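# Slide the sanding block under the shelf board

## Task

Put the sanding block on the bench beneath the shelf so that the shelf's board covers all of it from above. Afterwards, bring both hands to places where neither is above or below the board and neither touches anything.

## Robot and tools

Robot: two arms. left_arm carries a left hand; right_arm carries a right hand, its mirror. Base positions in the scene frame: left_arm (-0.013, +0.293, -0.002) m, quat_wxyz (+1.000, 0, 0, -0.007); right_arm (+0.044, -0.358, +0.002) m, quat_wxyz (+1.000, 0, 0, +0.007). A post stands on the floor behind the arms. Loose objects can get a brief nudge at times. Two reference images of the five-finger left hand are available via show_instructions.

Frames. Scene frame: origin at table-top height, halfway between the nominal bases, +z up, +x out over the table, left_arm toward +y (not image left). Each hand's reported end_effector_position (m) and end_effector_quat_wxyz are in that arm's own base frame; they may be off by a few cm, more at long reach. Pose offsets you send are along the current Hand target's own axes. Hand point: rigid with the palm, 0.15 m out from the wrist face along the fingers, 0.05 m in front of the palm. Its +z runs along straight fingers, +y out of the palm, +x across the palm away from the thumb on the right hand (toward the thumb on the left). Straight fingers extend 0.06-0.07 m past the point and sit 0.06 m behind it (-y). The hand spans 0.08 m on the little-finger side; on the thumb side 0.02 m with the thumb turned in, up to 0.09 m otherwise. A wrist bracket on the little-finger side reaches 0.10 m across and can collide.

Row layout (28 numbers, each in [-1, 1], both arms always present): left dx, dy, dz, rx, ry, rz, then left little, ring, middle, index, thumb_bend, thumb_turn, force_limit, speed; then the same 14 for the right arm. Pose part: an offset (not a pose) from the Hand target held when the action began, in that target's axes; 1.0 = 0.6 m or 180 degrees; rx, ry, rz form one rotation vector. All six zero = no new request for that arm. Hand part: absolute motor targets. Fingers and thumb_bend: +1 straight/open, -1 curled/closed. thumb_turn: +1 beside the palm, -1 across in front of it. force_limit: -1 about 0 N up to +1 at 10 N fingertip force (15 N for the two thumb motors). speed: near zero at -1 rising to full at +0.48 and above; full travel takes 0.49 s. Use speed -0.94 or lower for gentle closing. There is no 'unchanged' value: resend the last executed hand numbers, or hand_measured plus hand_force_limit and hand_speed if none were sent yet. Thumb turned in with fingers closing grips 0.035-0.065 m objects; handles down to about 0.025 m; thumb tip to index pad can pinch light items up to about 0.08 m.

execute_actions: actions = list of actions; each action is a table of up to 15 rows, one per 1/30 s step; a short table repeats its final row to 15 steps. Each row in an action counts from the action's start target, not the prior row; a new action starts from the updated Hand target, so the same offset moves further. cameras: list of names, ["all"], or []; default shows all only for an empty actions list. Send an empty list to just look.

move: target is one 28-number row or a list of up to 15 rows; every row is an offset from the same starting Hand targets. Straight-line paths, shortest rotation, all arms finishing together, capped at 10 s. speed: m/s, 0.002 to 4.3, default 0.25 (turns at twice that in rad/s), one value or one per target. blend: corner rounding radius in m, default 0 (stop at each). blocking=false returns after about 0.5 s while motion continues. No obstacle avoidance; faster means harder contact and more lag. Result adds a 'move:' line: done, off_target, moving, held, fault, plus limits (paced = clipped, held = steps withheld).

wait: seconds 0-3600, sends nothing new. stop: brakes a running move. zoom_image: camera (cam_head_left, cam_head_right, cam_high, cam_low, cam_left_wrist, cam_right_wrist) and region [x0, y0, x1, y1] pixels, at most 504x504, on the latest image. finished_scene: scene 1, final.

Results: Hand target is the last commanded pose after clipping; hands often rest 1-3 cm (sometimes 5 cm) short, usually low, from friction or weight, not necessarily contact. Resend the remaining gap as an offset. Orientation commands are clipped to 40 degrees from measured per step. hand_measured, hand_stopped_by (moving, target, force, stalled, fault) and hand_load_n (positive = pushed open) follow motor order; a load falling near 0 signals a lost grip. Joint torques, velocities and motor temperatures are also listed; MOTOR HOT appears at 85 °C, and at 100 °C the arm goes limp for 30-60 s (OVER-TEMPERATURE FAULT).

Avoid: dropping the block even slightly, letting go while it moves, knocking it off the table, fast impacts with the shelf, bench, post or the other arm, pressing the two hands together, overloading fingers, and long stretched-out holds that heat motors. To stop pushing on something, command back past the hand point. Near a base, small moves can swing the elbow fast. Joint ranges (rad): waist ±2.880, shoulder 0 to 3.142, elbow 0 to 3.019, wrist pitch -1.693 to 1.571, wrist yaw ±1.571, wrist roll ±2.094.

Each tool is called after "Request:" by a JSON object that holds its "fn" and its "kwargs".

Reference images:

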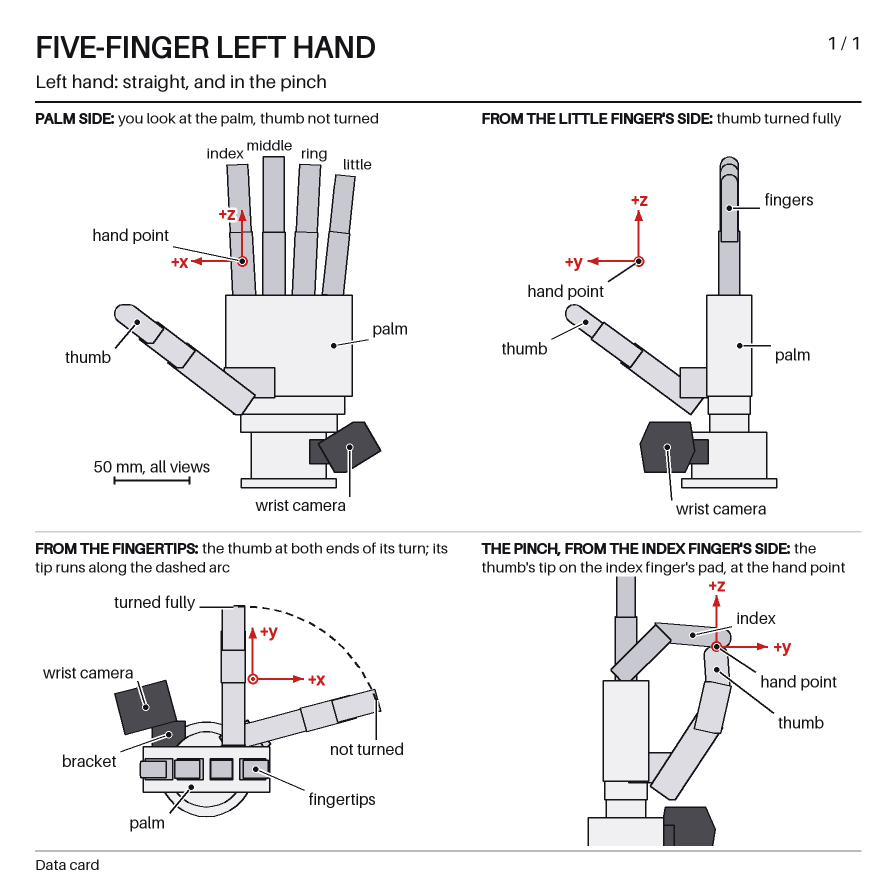

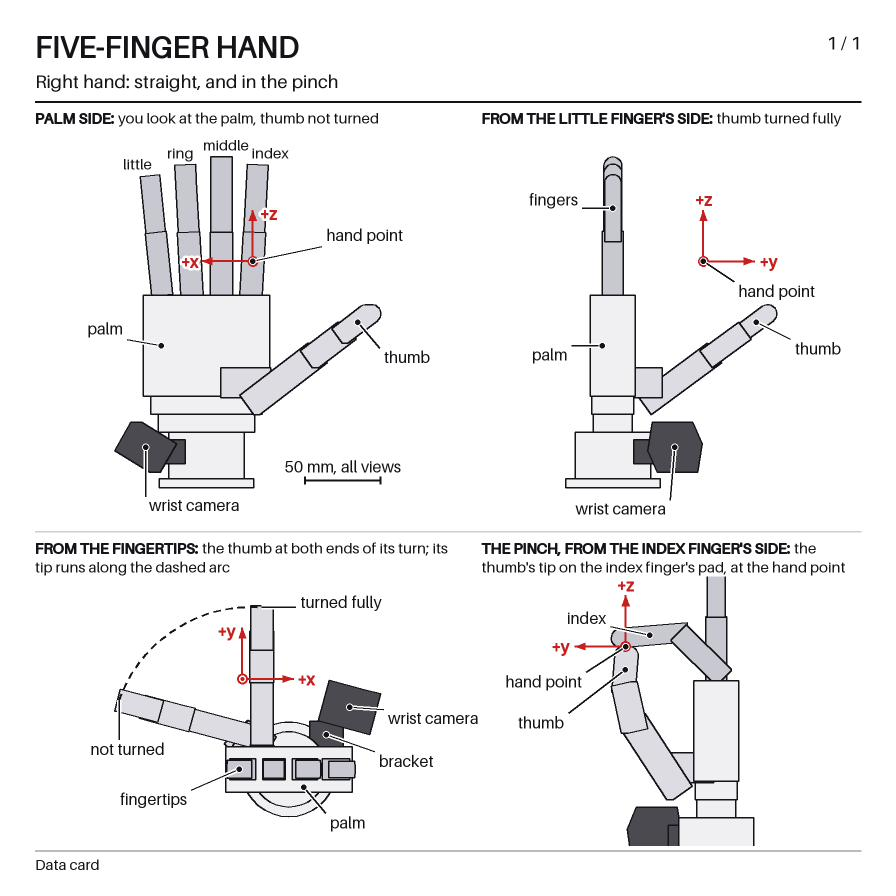

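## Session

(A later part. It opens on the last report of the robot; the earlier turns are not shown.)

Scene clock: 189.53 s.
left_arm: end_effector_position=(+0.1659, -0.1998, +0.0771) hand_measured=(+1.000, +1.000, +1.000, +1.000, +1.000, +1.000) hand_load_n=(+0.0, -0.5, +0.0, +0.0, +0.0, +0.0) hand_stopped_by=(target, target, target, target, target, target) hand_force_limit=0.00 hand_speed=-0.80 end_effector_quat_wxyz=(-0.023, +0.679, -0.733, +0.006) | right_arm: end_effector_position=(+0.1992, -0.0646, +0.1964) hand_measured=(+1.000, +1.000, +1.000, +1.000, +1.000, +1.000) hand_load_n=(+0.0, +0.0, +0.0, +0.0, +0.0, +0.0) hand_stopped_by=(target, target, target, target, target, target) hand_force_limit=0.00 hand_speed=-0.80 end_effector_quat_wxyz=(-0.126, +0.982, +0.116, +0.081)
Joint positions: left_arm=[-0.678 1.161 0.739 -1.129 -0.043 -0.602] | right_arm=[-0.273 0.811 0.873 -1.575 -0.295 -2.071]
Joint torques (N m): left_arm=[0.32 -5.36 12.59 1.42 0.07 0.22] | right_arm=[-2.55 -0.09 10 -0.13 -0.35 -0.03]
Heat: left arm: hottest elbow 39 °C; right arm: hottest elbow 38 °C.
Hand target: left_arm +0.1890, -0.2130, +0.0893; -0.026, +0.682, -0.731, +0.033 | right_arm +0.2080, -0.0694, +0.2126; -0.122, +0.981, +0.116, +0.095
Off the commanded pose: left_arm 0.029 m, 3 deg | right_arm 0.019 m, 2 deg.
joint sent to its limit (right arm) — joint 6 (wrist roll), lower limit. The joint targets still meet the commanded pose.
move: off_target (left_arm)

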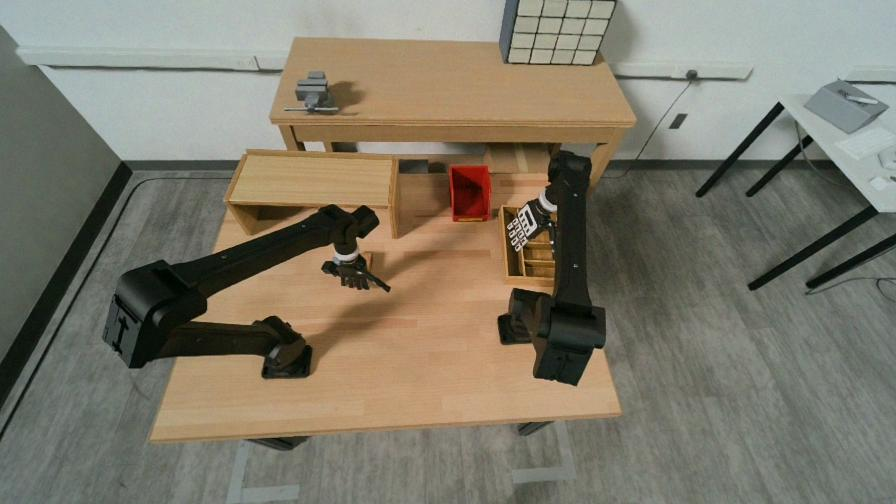

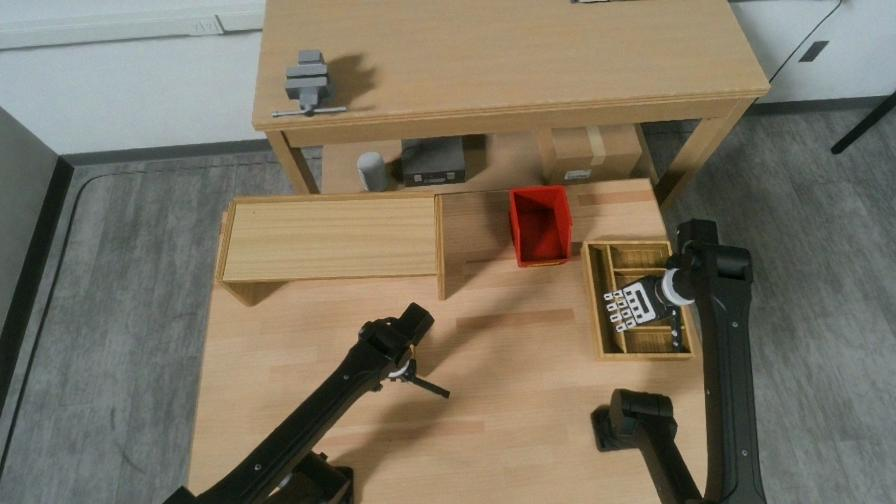

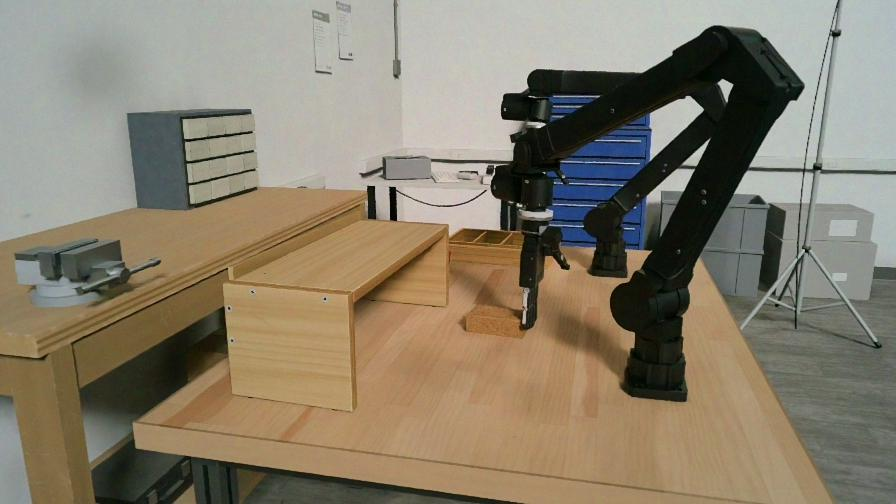

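Request:
{"fn": "move", "kwargs": {"target": [[-0.001,-0.134,-0.0025,0,0,0,1,1,1,1,1,1,0,-0.8, 0,0,0,0,0,0,1,1,1,1,1,1,0,-0.8]], "speed": 0.06, "cameras": ["cam_head_left","cam_high","cam_low"]}}

Request:
{"fn": "zoom_image", "kwargs": {"camera": "cam_head_left", "region": [260, 180, 460, 340]}}

Request:
{"fn": "zoom_image", "kwargs": {"camera": "cam_low", "region": [400, 180, 600, 340]}}

Scene clock: 202.83 s.
left_arm: end_effector_position=(+0.2438, -0.2079, +0.0861) hand_measured=(+1.000, +1.000, +1.000, +1.000, +1.000, +1.000) hand_load_n=(+0.0, -0.5, +0.0, +0.0, +0.0, +0.0) hand_stopped_by=(target, target, target, target, target, target) hand_force_limit=0.00 hand_speed=-0.80 end_effector_quat_wxyz=(-0.020, +0.680, -0.733, +0.007) | right_arm: end_effector_position=(+0.1992, -0.0646, +0.1964) hand_measured=(+1.000, +1.000, +1.000, +1.000, +1.000, +1.000) hand_load_n=(+0.0, +0.0, +0.0, +0.0, +0.0, +0.0) hand_stopped_by=(target, target, target, target, target, target) hand_force_limit=0.00 hand_speed=-0.80 end_effector_quat_wxyz=(-0.126, +0.982, +0.116, +0.081)
Joint positions: left_arm=[-0.554 1.341 0.915 -1.121 -0.035 -0.478] | right_arm=[-0.273 0.811 0.873 -1.575 -0.295 -2.071]
Joint torques (N m): left_arm=[0.21 -8.53 12.7 1.29 0.12 0.24] | right_arm=[-2.37 -0.32 10.1 -0.14 -0.34 -0.03]
Heat: left arm: hottest elbow 41 °C; right arm: hottest elbow 39 °C.
Hand target: left_arm +0.2687, -0.2178, +0.0974; -0.026, +0.681, -0.731, +0.032 | right_arm +0.2080, -0.0694, +0.2126; -0.122, +0.981, +0.116, +0.095
Off the commanded pose: left_arm 0.029 m, 3 deg | right_arm 0.019 m, 2 deg.
joint sent to its limit (right arm) — joint 6 (wrist roll), lower limit. The joint targets still meet the commanded pose.
move: off_target (left_arm)

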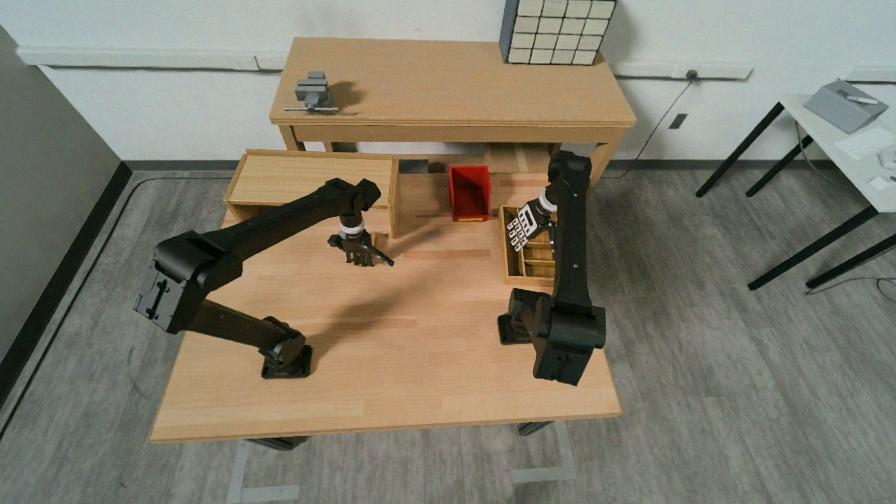

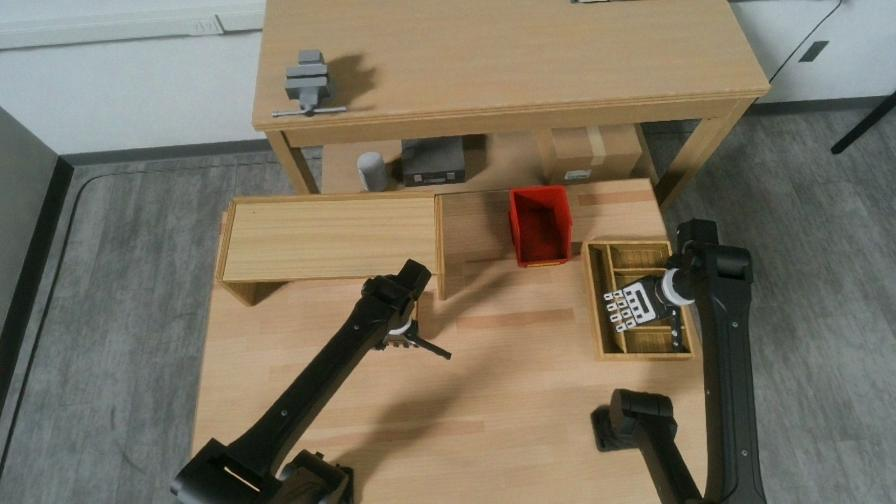

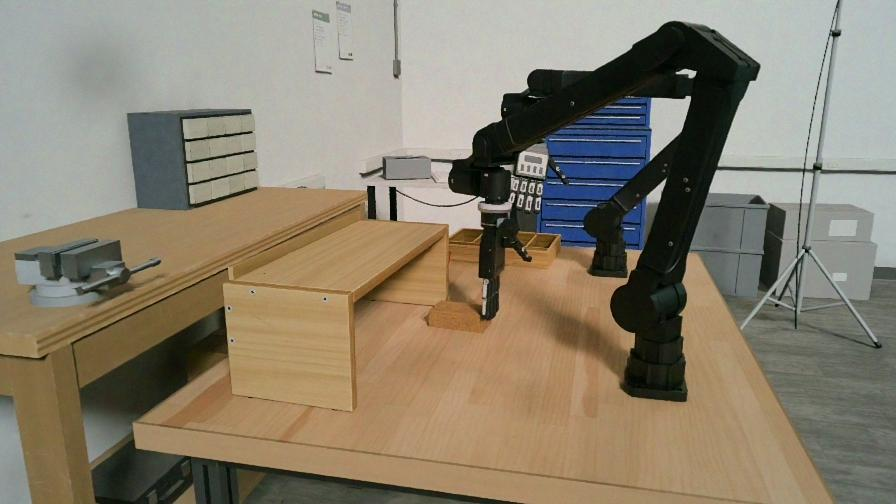

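Scaled by 2.520 from the camera's image (finer frame: 1280x720).

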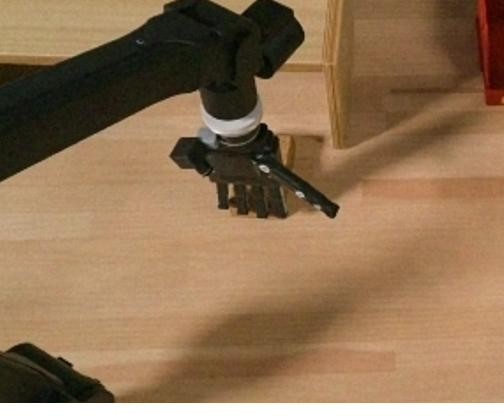

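Scaled by 2.520 from the camera's image (finer frame: 1280x720).

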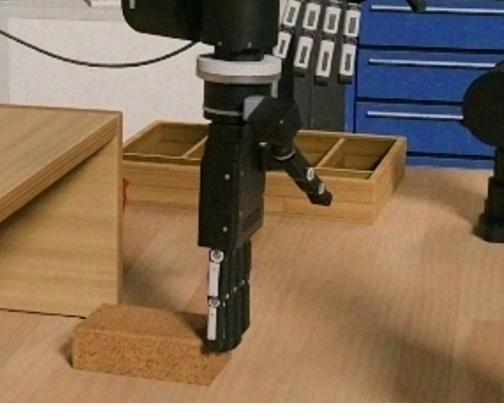

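Request:
{"fn": "move", "kwargs": {"target": [[-0.0086,-0.111,0.0716,0.174,0,0,1,1,1,1,1,1,0,-0.8, 0,0,0,0,0,0,1,1,1,1,1,1,0,-0.8]], "speed": 0.06, "cameras": ["cam_head_left","cam_high","cam_low"]}}

Request:
{"fn": "zoom_image", "kwargs": {"camera": "cam_head_left", "region": [260, 180, 460, 340]}}

Request:
{"fn": "zoom_image", "kwargs": {"camera": "cam_low", "region": [380, 180, 580, 340]}}

Scene clock: 234.63 s.
left_arm: end_effector_position=(+0.3347, -0.2106, +0.0506) hand_measured=(+1.000, +1.000, +1.000, +1.000, +1.000, +1.000) hand_load_n=(+0.0, +0.0, -1.0, +0.0, +0.0, +0.0) hand_stopped_by=(target, target, target, target, target, target) hand_force_limit=0.00 hand_speed=-0.80 end_effector_quat_wxyz=(-0.203, +0.657, -0.695, +0.208) | right_arm: end_effector_position=(+0.1992, -0.0646, +0.1964) hand_measured=(+1.000, +1.000, +1.000, +1.000, +1.000, +1.000) hand_load_n=(+0.0, +0.0, +0.0, +0.0, +0.0, +0.0) hand_stopped_by=(target, target, target, target, target, target) hand_force_limit=0.00 hand_speed=-0.80 end_effector_quat_wxyz=(-0.126, +0.982, +0.116, +0.081)
Joint positions: left_arm=[-0.569 1.256 0.699 -0.49 -0.285 -0.436] | right_arm=[-0.273 0.811 0.873 -1.575 -0.295 -2.071]
Joint torques (N m): left_arm=[-1.73 -10.29 8.72 2.88 -0.3 0.22] | right_arm=[-2.2 -0.26 10.03 -0.18 -0.35 -0.04]
Heat: left arm: hottest elbow 45 °C; right arm: hottest elbow 39 °C.
Hand target: left_arm +0.3389, -0.2178, +0.0602; -0.209, +0.649, -0.695, +0.228 | right_arm +0.2080, -0.0694, +0.2126; -0.122, +0.981, +0.116, +0.095
Off the commanded pose: left_arm 0.013 m, 3 deg | right_arm 0.019 m, 2 deg.
joint sent to its limit (right arm) — joint 6 (wrist roll), lower limit. The joint targets still meet the commanded pose.
move: off_target (left_arm)

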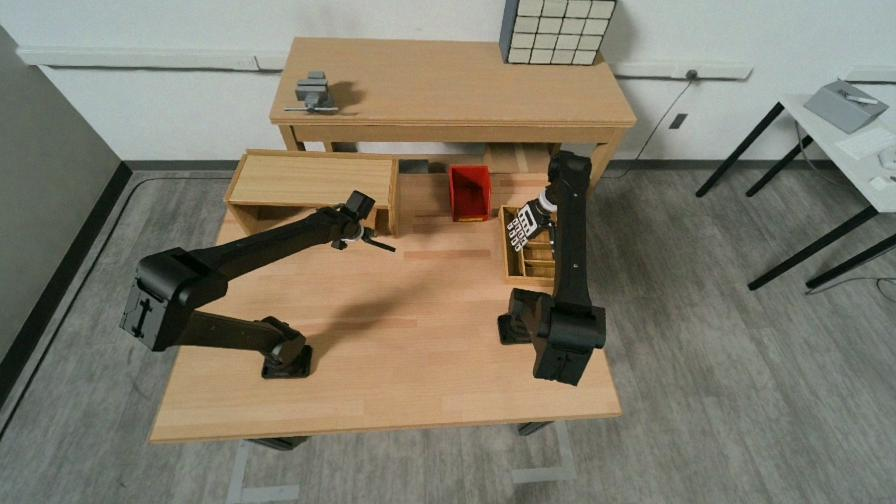

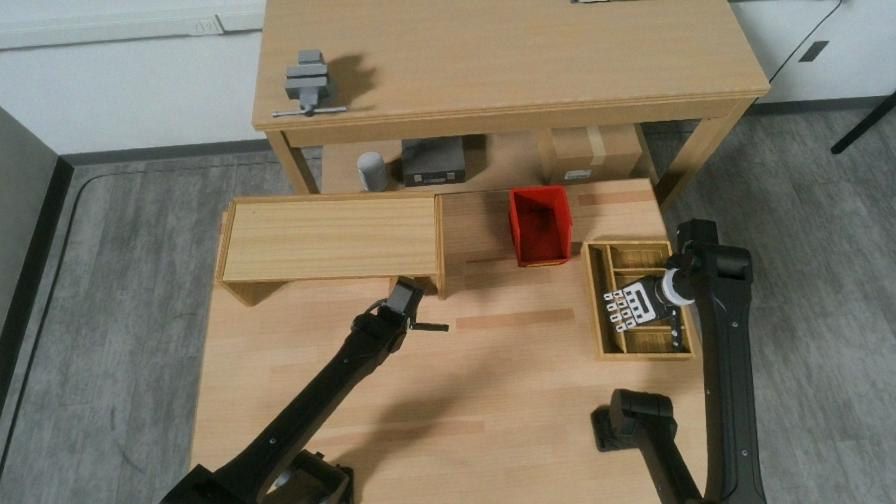

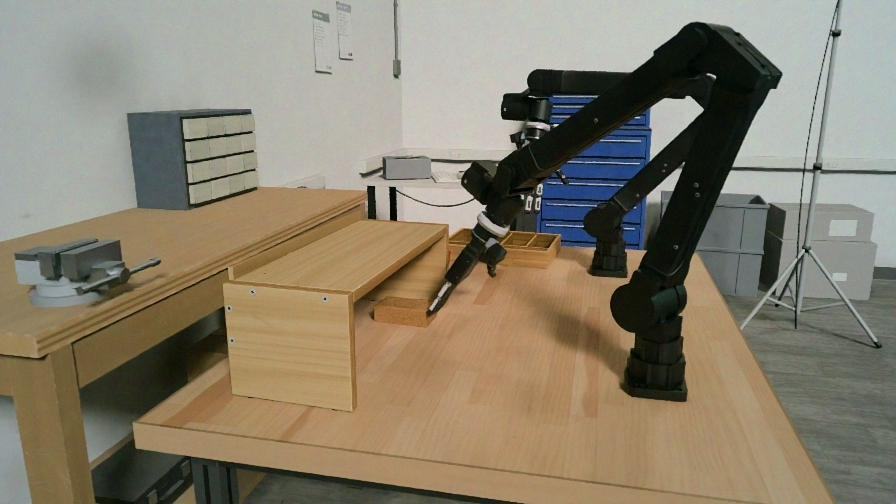

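Scaled by 2.520 from the camera's image (finer frame: 1280x720).

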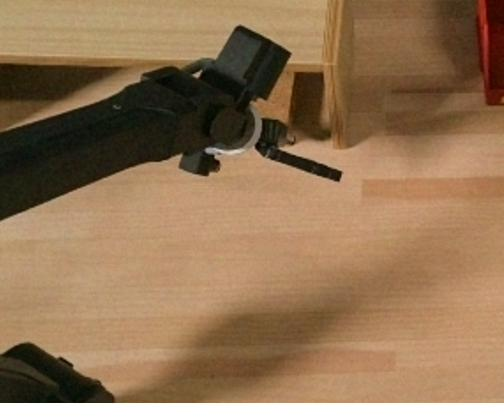

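Scaled by 2.520 from the camera's image (finer frame: 1280x720).

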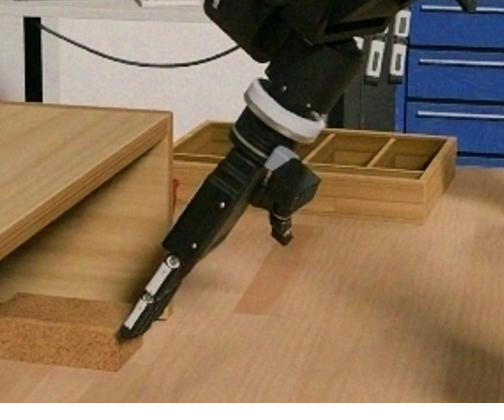

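Request:
{"fn": "move", "kwargs": {"target": [[0.001,-0.0447,0.0325,0,0,0,1,1,1,1,1,1,0,-0.8, 0,0,0,0,0,0,1,1,1,1,1,1,0,-0.8]], "speed": 0.05, "cameras": ["cam_head_left","cam_high","cam_low"]}}

Request:
{"fn": "zoom_image", "kwargs": {"camera": "cam_low", "region": [340, 180, 540, 340]}}

Scene clock: 245.23 s.
left_arm: end_effector_position=(+0.3430, -0.2103, +0.0423) hand_measured=(+1.000, +1.000, +1.000, +1.000, +1.000, +1.000) hand_load_n=(+0.0, +0.0, -1.0, +0.0, +0.0, +0.0) hand_stopped_by=(target, target, target, target, target, target) hand_force_limit=0.00 hand_speed=-0.80 end_effector_quat_wxyz=(-0.199, +0.649, -0.706, +0.202) | right_arm: end_effector_position=(+0.1992, -0.0646, +0.1964) hand_measured=(+1.000, +1.000, +1.000, +1.000, +1.000, +1.000) hand_load_n=(+0.0, +0.0, +0.0, +0.0, +0.0, -0.5) hand_stopped_by=(target, target, target, target, target, target) hand_force_limit=0.00 hand_speed=-0.80 end_effector_quat_wxyz=(-0.126, +0.982, +0.116, +0.081)
Joint positions: left_arm=[-0.552 1.299 0.715 -0.469 -0.266 -0.398] | right_arm=[-0.273 0.811 0.873 -1.575 -0.295 -2.071]
Joint torques (N m): left_arm=[0.21 -8 12.92 2.71 -0.1 0.21] | right_arm=[-2.32 -0.32 10.06 -0.16 -0.37 -0.05]
Heat: left arm: hottest elbow 43 °C; right arm: hottest elbow 39 °C.
Hand target: left_arm +0.3719, -0.2207, +0.0602; -0.209, +0.649, -0.695, +0.228 | right_arm +0.2080, -0.0694, +0.2126; -0.122, +0.981, +0.116, +0.095
Off the commanded pose: left_arm 0.036 m, 3 deg | right_arm 0.019 m, 2 deg.
joint sent to its limit (right arm) — joint 6 (wrist roll), lower limit. The joint targets still meet the commanded pose.
move: off_target (left_arm)

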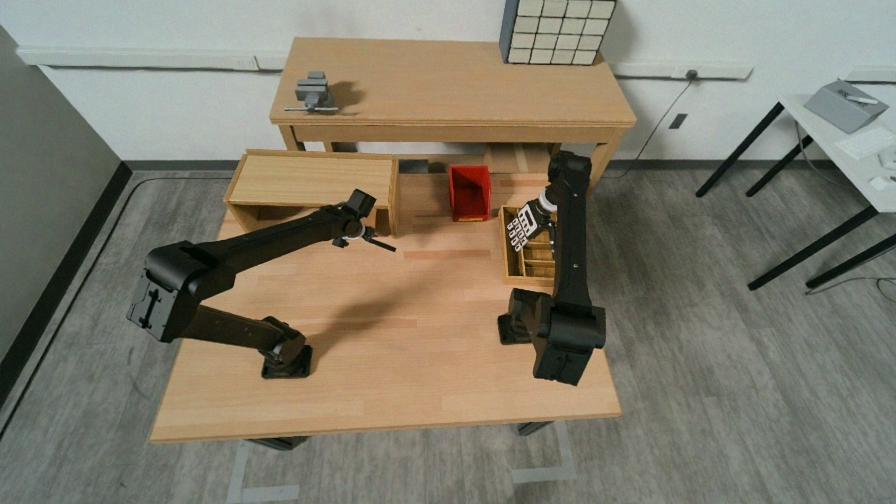

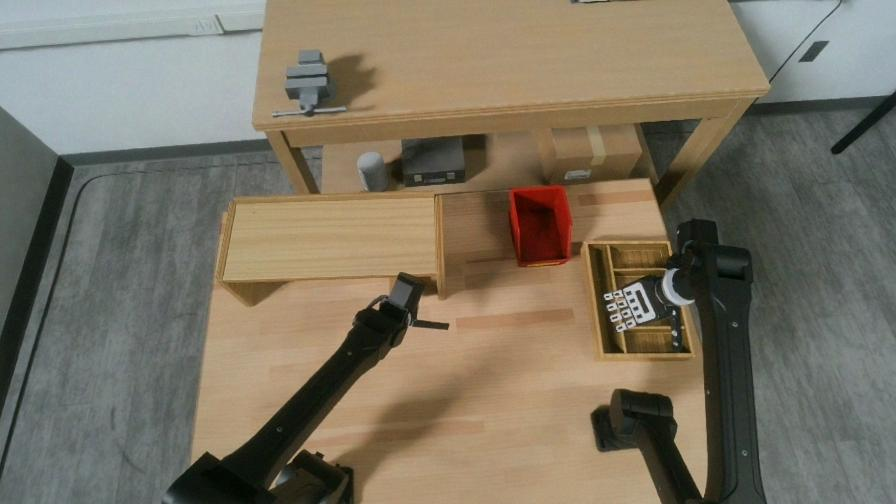

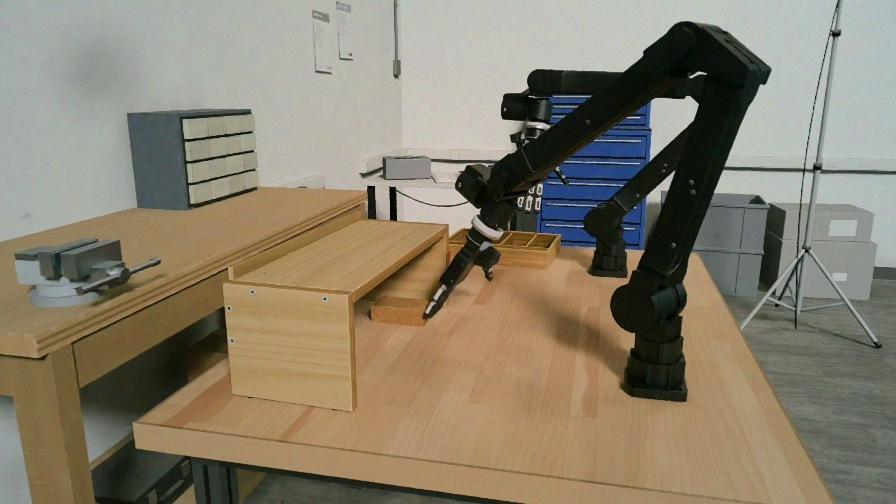

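Scaled by 2.520 from the camera's image (finer frame: 1280x720).

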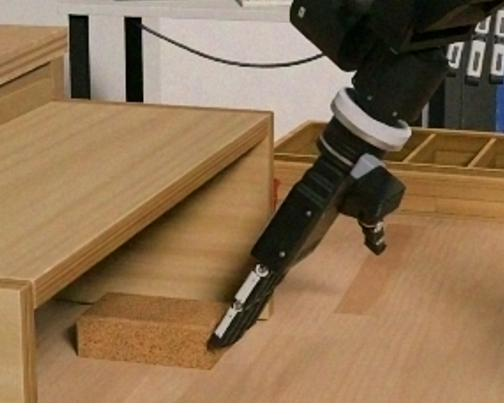

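Request:
{"fn": "move", "kwargs": {"target": [[-0.001,-0.0253,-0.0063,0,0,0,1,1,1,1,1,1,0,-0.8, 0,0,0,0,0,0,1,1,1,1,1,1,0,-0.8]], "speed": 0.05, "cameras": ["cam_low"]}}

Request:
{"fn": "zoom_image", "kwargs": {"camera": "cam_low", "region": [340, 180, 540, 340]}}

Scene clock: 250.30 s.
left_arm: end_effector_position=(+0.3611, -0.2159, +0.0579) hand_measured=(+1.000, +1.000, +1.000, +1.000, +1.000, +1.000) hand_load_n=(+0.0, +0.0, -0.5, -0.5, +0.0, +0.0) hand_stopped_by=(target, target, target, target, target, target) hand_force_limit=0.00 hand_speed=-0.80 end_effector_quat_wxyz=(-0.204, +0.648, -0.701, +0.218) | right_arm: end_effector_position=(+0.1992, -0.0646, +0.1964) hand_measured=(+1.000, +1.000, +1.000, +1.000, +1.000, +1.000) hand_load_n=(+0.0, +0.0, +0.0, +0.0, +0.0, +0.0) hand_stopped_by=(target, target, target, target, target, target) hand_force_limit=0.00 hand_speed=-0.80 end_effector_quat_wxyz=(-0.126, +0.982, +0.116, +0.081)
Joint positions: left_arm=[-0.538 1.304 0.756 -0.469 -0.258 -0.386] | right_arm=[-0.273 0.811 0.873 -1.575 -0.295 -2.071]
Joint torques (N m): left_arm=[0.26 -8.12 13.03 1.46 -0.07 0.18] | right_arm=[-2.37 -0.09 10.03 -0.16 -0.38 -0.01]
Heat: left arm: hottest elbow 44 °C; right arm: hottest elbow 39 °C.
Hand target: left_arm +0.3819, -0.2209, +0.0722; -0.209, +0.649, -0.695, +0.228 | right_arm +0.2080, -0.0694, +0.2126; -0.122, +0.981, +0.116, +0.095
Off the commanded pose: left_arm 0.026 m, 2 deg | right_arm 0.019 m, 2 deg.
joint sent to its limit (right arm) — joint 6 (wrist roll), lower limit. The joint targets still meet the commanded pose.
move: off_target (left_arm)

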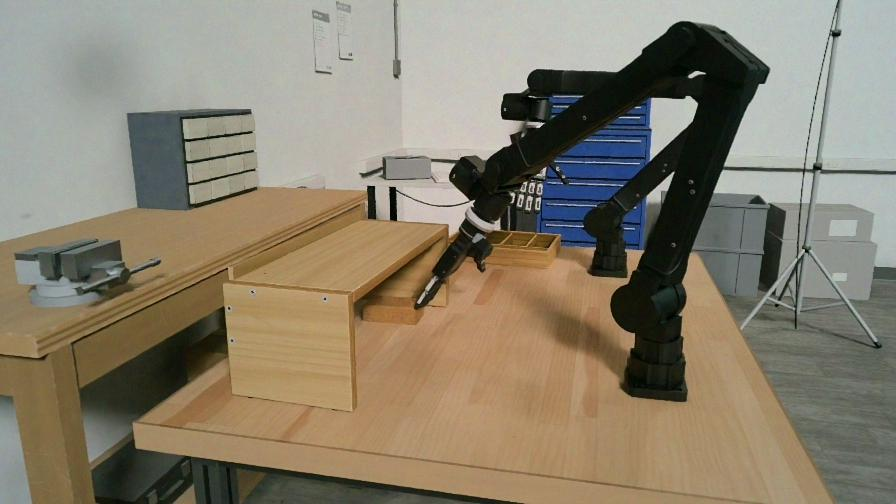

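Scaled by 2.520 from the camera's image (finer frame: 1280x720).

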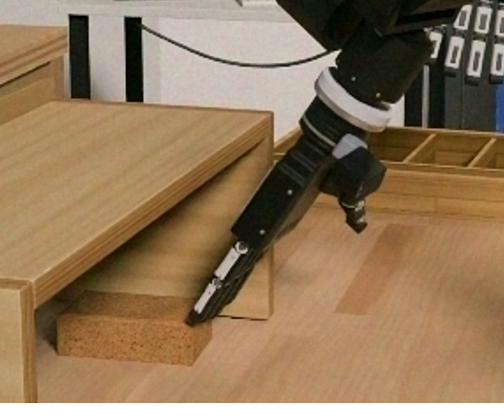

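Request:
{"fn": "move", "kwargs": {"target": [[0.007,0.071,-0.072,0,0,0,1,1,1,1,1,1,0,-0.8, 0,0,0,0,0,0,1,1,1,1,1,1,0,-0.8],[0.02,0.078,-0.345,-0.17,0,0,1,1,1,1,1,1,0,-0.8, 0,0,0,0,0,0,1,1,1,1,1,1,0,-0.8]], "speed": [0.08,0.2], "blend": [0.02,0], "cameras": ["all"]}}

Request:
{"fn": "zoom_image", "kwargs": {"camera": "cam_low", "region": [200, 200, 500, 430]}}

Request:
{"fn": "zoom_image", "kwargs": {"camera": "cam_high", "region": [200, 170, 480, 330]}}

Scene clock: 262.63 s.
left_arm: end_effector_position=(+0.2140, -0.2093, +0.1965) hand_measured=(+1.000, +1.000, +1.000, +1.000, +1.000, +1.000) hand_load_n=(+0.0, +0.0, +0.0, +0.0, +0.0, +0.0) hand_stopped_by=(target, target, target, target, target, target) hand_force_limit=0.00 hand_speed=-0.80 end_effector_quat_wxyz=(-0.029, +0.684, -0.729, +0.024) | right_arm: end_effector_position=(+0.1992, -0.0646, +0.1964) hand_measured=(+1.000, +1.000, +1.000, +1.000, +1.000, +1.000) hand_load_n=(+0.0, +0.0, +0.0, +0.0, +0.0, +0.0) hand_stopped_by=(target, target, target, target, target, target) hand_force_limit=0.00 hand_speed=-0.80 end_effector_quat_wxyz=(-0.126, +0.982, +0.116, +0.081)
Joint positions: left_arm=[-0.61 1.164 1.069 -1.416 -0.047 -0.545] | right_arm=[-0.273 0.811 0.873 -1.575 -0.295 -2.071]
Joint torques (N m): left_arm=[-2.02 -6.53 13.46 0.17 0.14 0.04] | right_arm=[-2.67 -0.15 10.14 -0.14 -0.37 -0.03]
Heat: left arm: hottest elbow 44 °C; right arm: hottest elbow 40 °C.
Hand target: left_arm +0.2217, -0.2209, +0.2119; -0.030, +0.681, -0.731, +0.037 | right_arm +0.2080, -0.0694, +0.2126; -0.122, +0.981, +0.116, +0.095
Off the commanded pose: left_arm 0.021 m, 2 deg | right_arm 0.019 m, 2 deg.
joint sent to its limit (right arm) — joint 6 (wrist roll), lower limit. The joint targets still meet the commanded pose.
move: off_target (left_arm)

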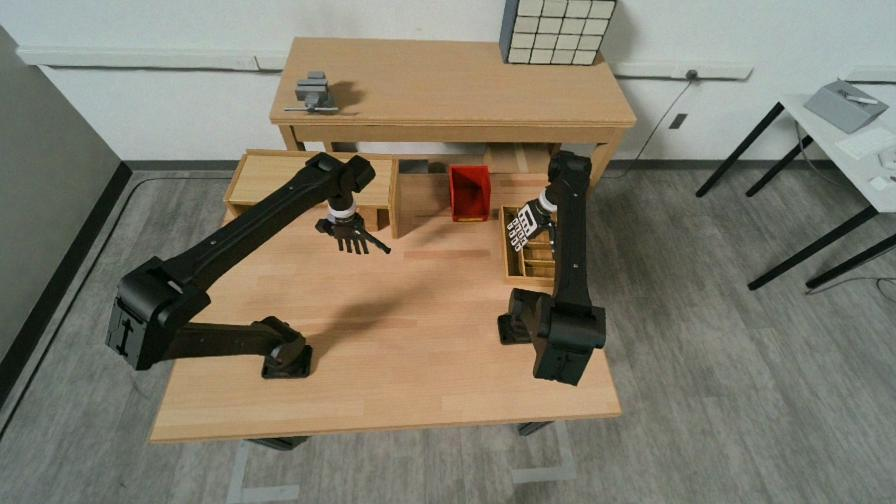

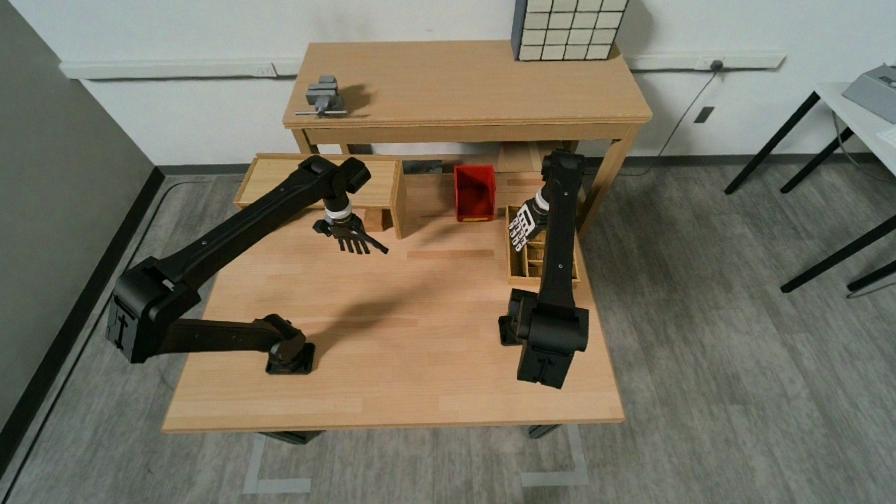

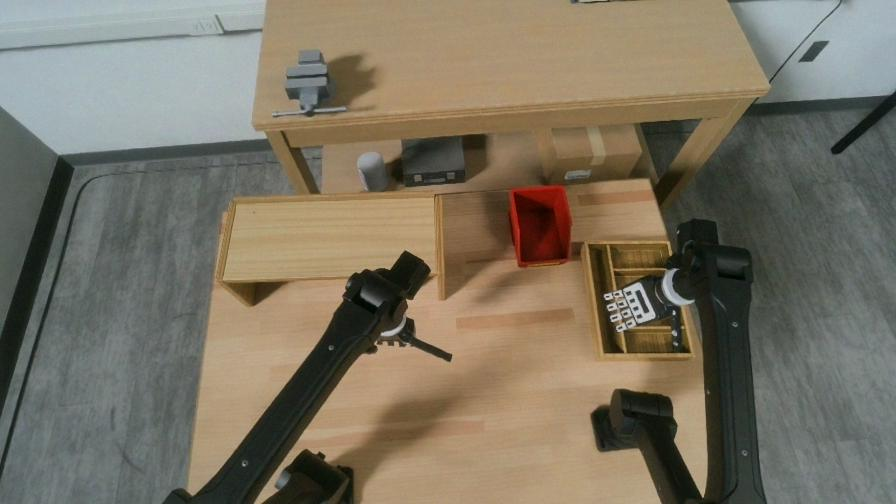

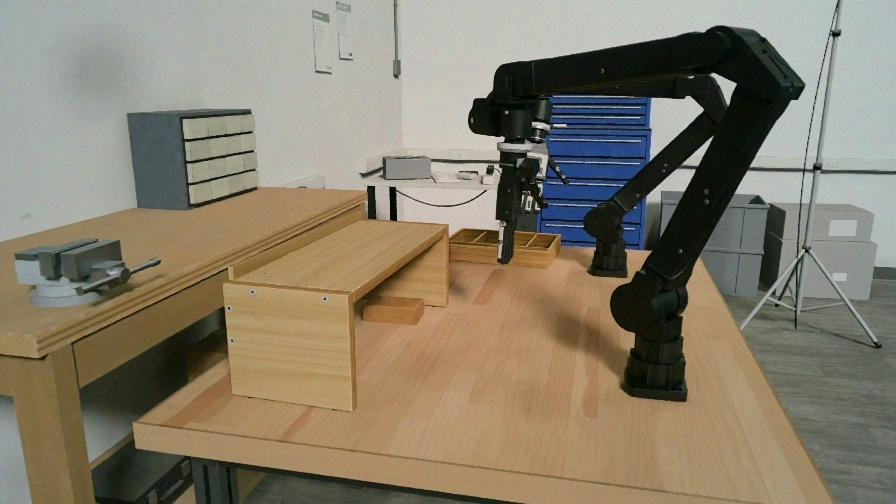

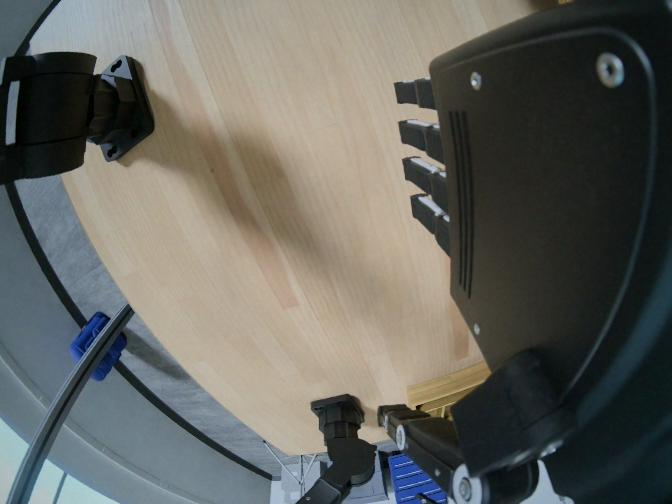

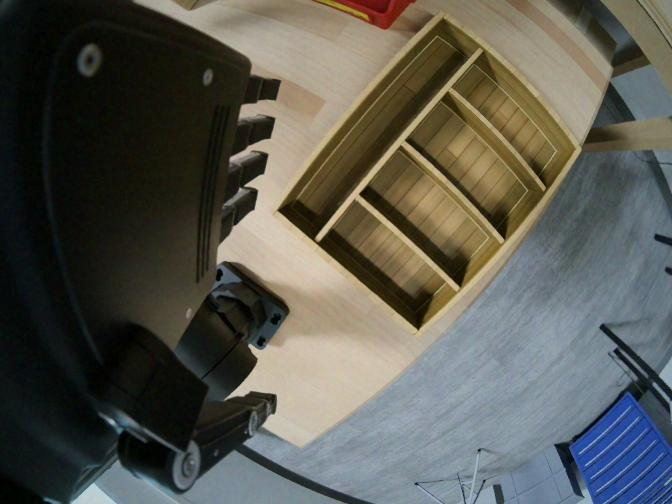

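Scaled by 1.680 from the camera's image (finer frame: 1280x720).

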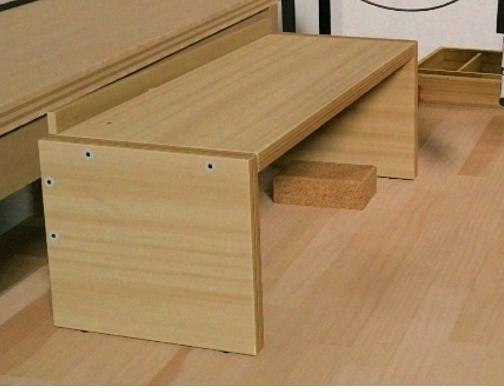

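Scaled by 1.800 from the camera's image (finer frame: 1280x720).

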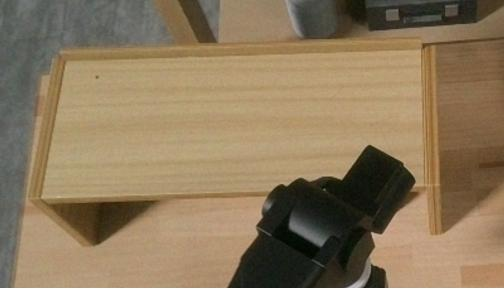

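Request:
{"fn": "move", "kwargs": {"target": [[0.008,0.113,-0.044,0,0,0,1,1,1,1,1,1,0,-0.8, 0,0,0,0,0,0,1,1,1,1,1,1,0,-0.8]], "speed": 0.15, "cameras": ["cam_head_left","cam_high","cam_low"]}}

Request:
{"fn": "zoom_image", "kwargs": {"camera": "cam_head_left", "region": [200, 130, 450, 280]}}

Scene clock: 270.03 s.
left_arm: end_effector_position=(+0.1565, -0.2210, +0.2306) hand_measured=(+1.000, +1.000, +1.000, +1.000, +1.000, +1.000) hand_load_n=(+0.0, +0.0, +0.0, +0.0, +0.0, +0.0) hand_stopped_by=(target, target, target, target, target, target) hand_force_limit=0.00 hand_speed=-0.80 end_effector_quat_wxyz=(-0.030, +0.683, -0.729, +0.040) | right_arm: end_effector_position=(+0.1992, -0.0646, +0.1964) hand_measured=(+1.000, +1.000, +1.000, +1.000, +1.000, +1.000) hand_load_n=(+0.0, +0.0, +0.0, +0.0, +0.0, +0.0) hand_stopped_by=(target, target, target, target, target, target) hand_force_limit=0.00 hand_speed=-0.80 end_effector_quat_wxyz=(-0.126, +0.982, +0.116, +0.081)
Joint positions: left_arm=[-0.762 1.037 1.069 -1.518 -0.056 -0.694] | right_arm=[-0.273 0.811 0.873 -1.575 -0.295 -2.071]
Joint torques (N m): left_arm=[-1.85 -6.01 9.29 0.16 -0.04 0.03] | right_arm=[-2.78 -0.21 10.07 -0.14 -0.35 -0.03]
Heat: left arm: hottest elbow 44 °C; right arm: hottest elbow 40 °C.
Hand target: left_arm +0.1515, -0.2205, +0.2317; -0.031, +0.681, -0.731, +0.037 | right_arm +0.2080, -0.0694, +0.2126; -0.122, +0.981, +0.116, +0.095
Off the commanded pose: left_arm 0.005 m, 0 deg | right_arm 0.019 m, 2 deg.
joint sent to its limit (right arm) — joint 6 (wrist roll), lower limit. The joint targets still meet the commanded pose.
move: done

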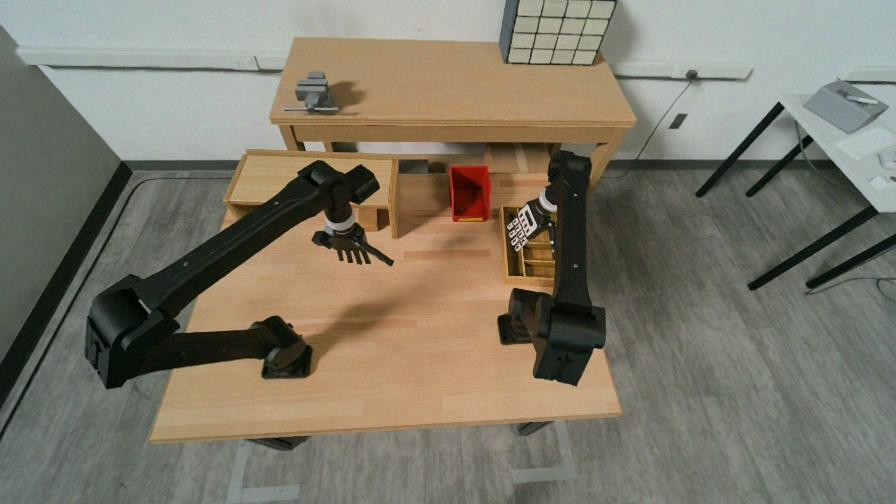

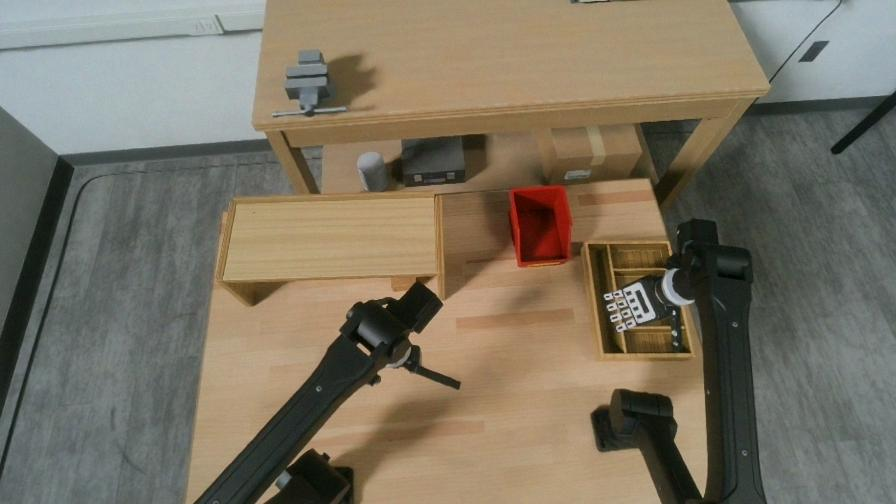

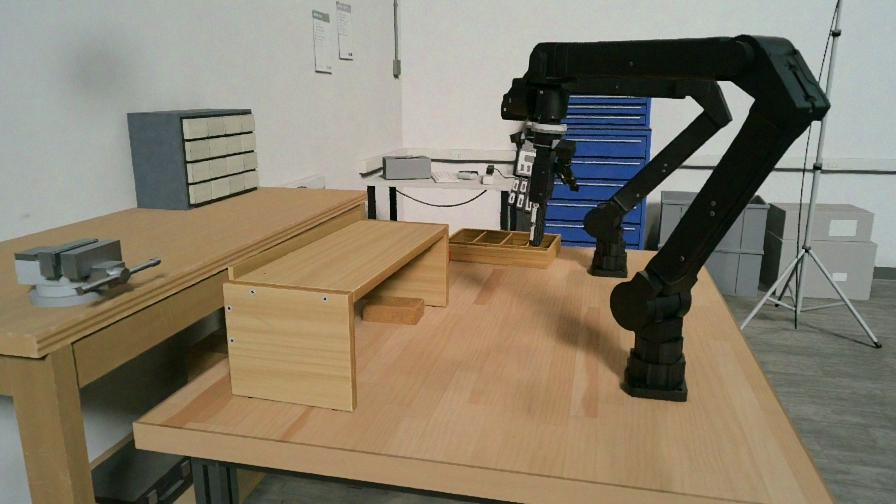

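Scaled by 2.016 from the camera's image (finer frame: 1280x720).

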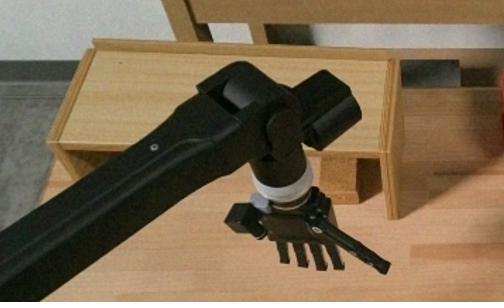

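Request:
{"fn": "finished_scene", "kwargs": {}}

The scene is finished: the task was done.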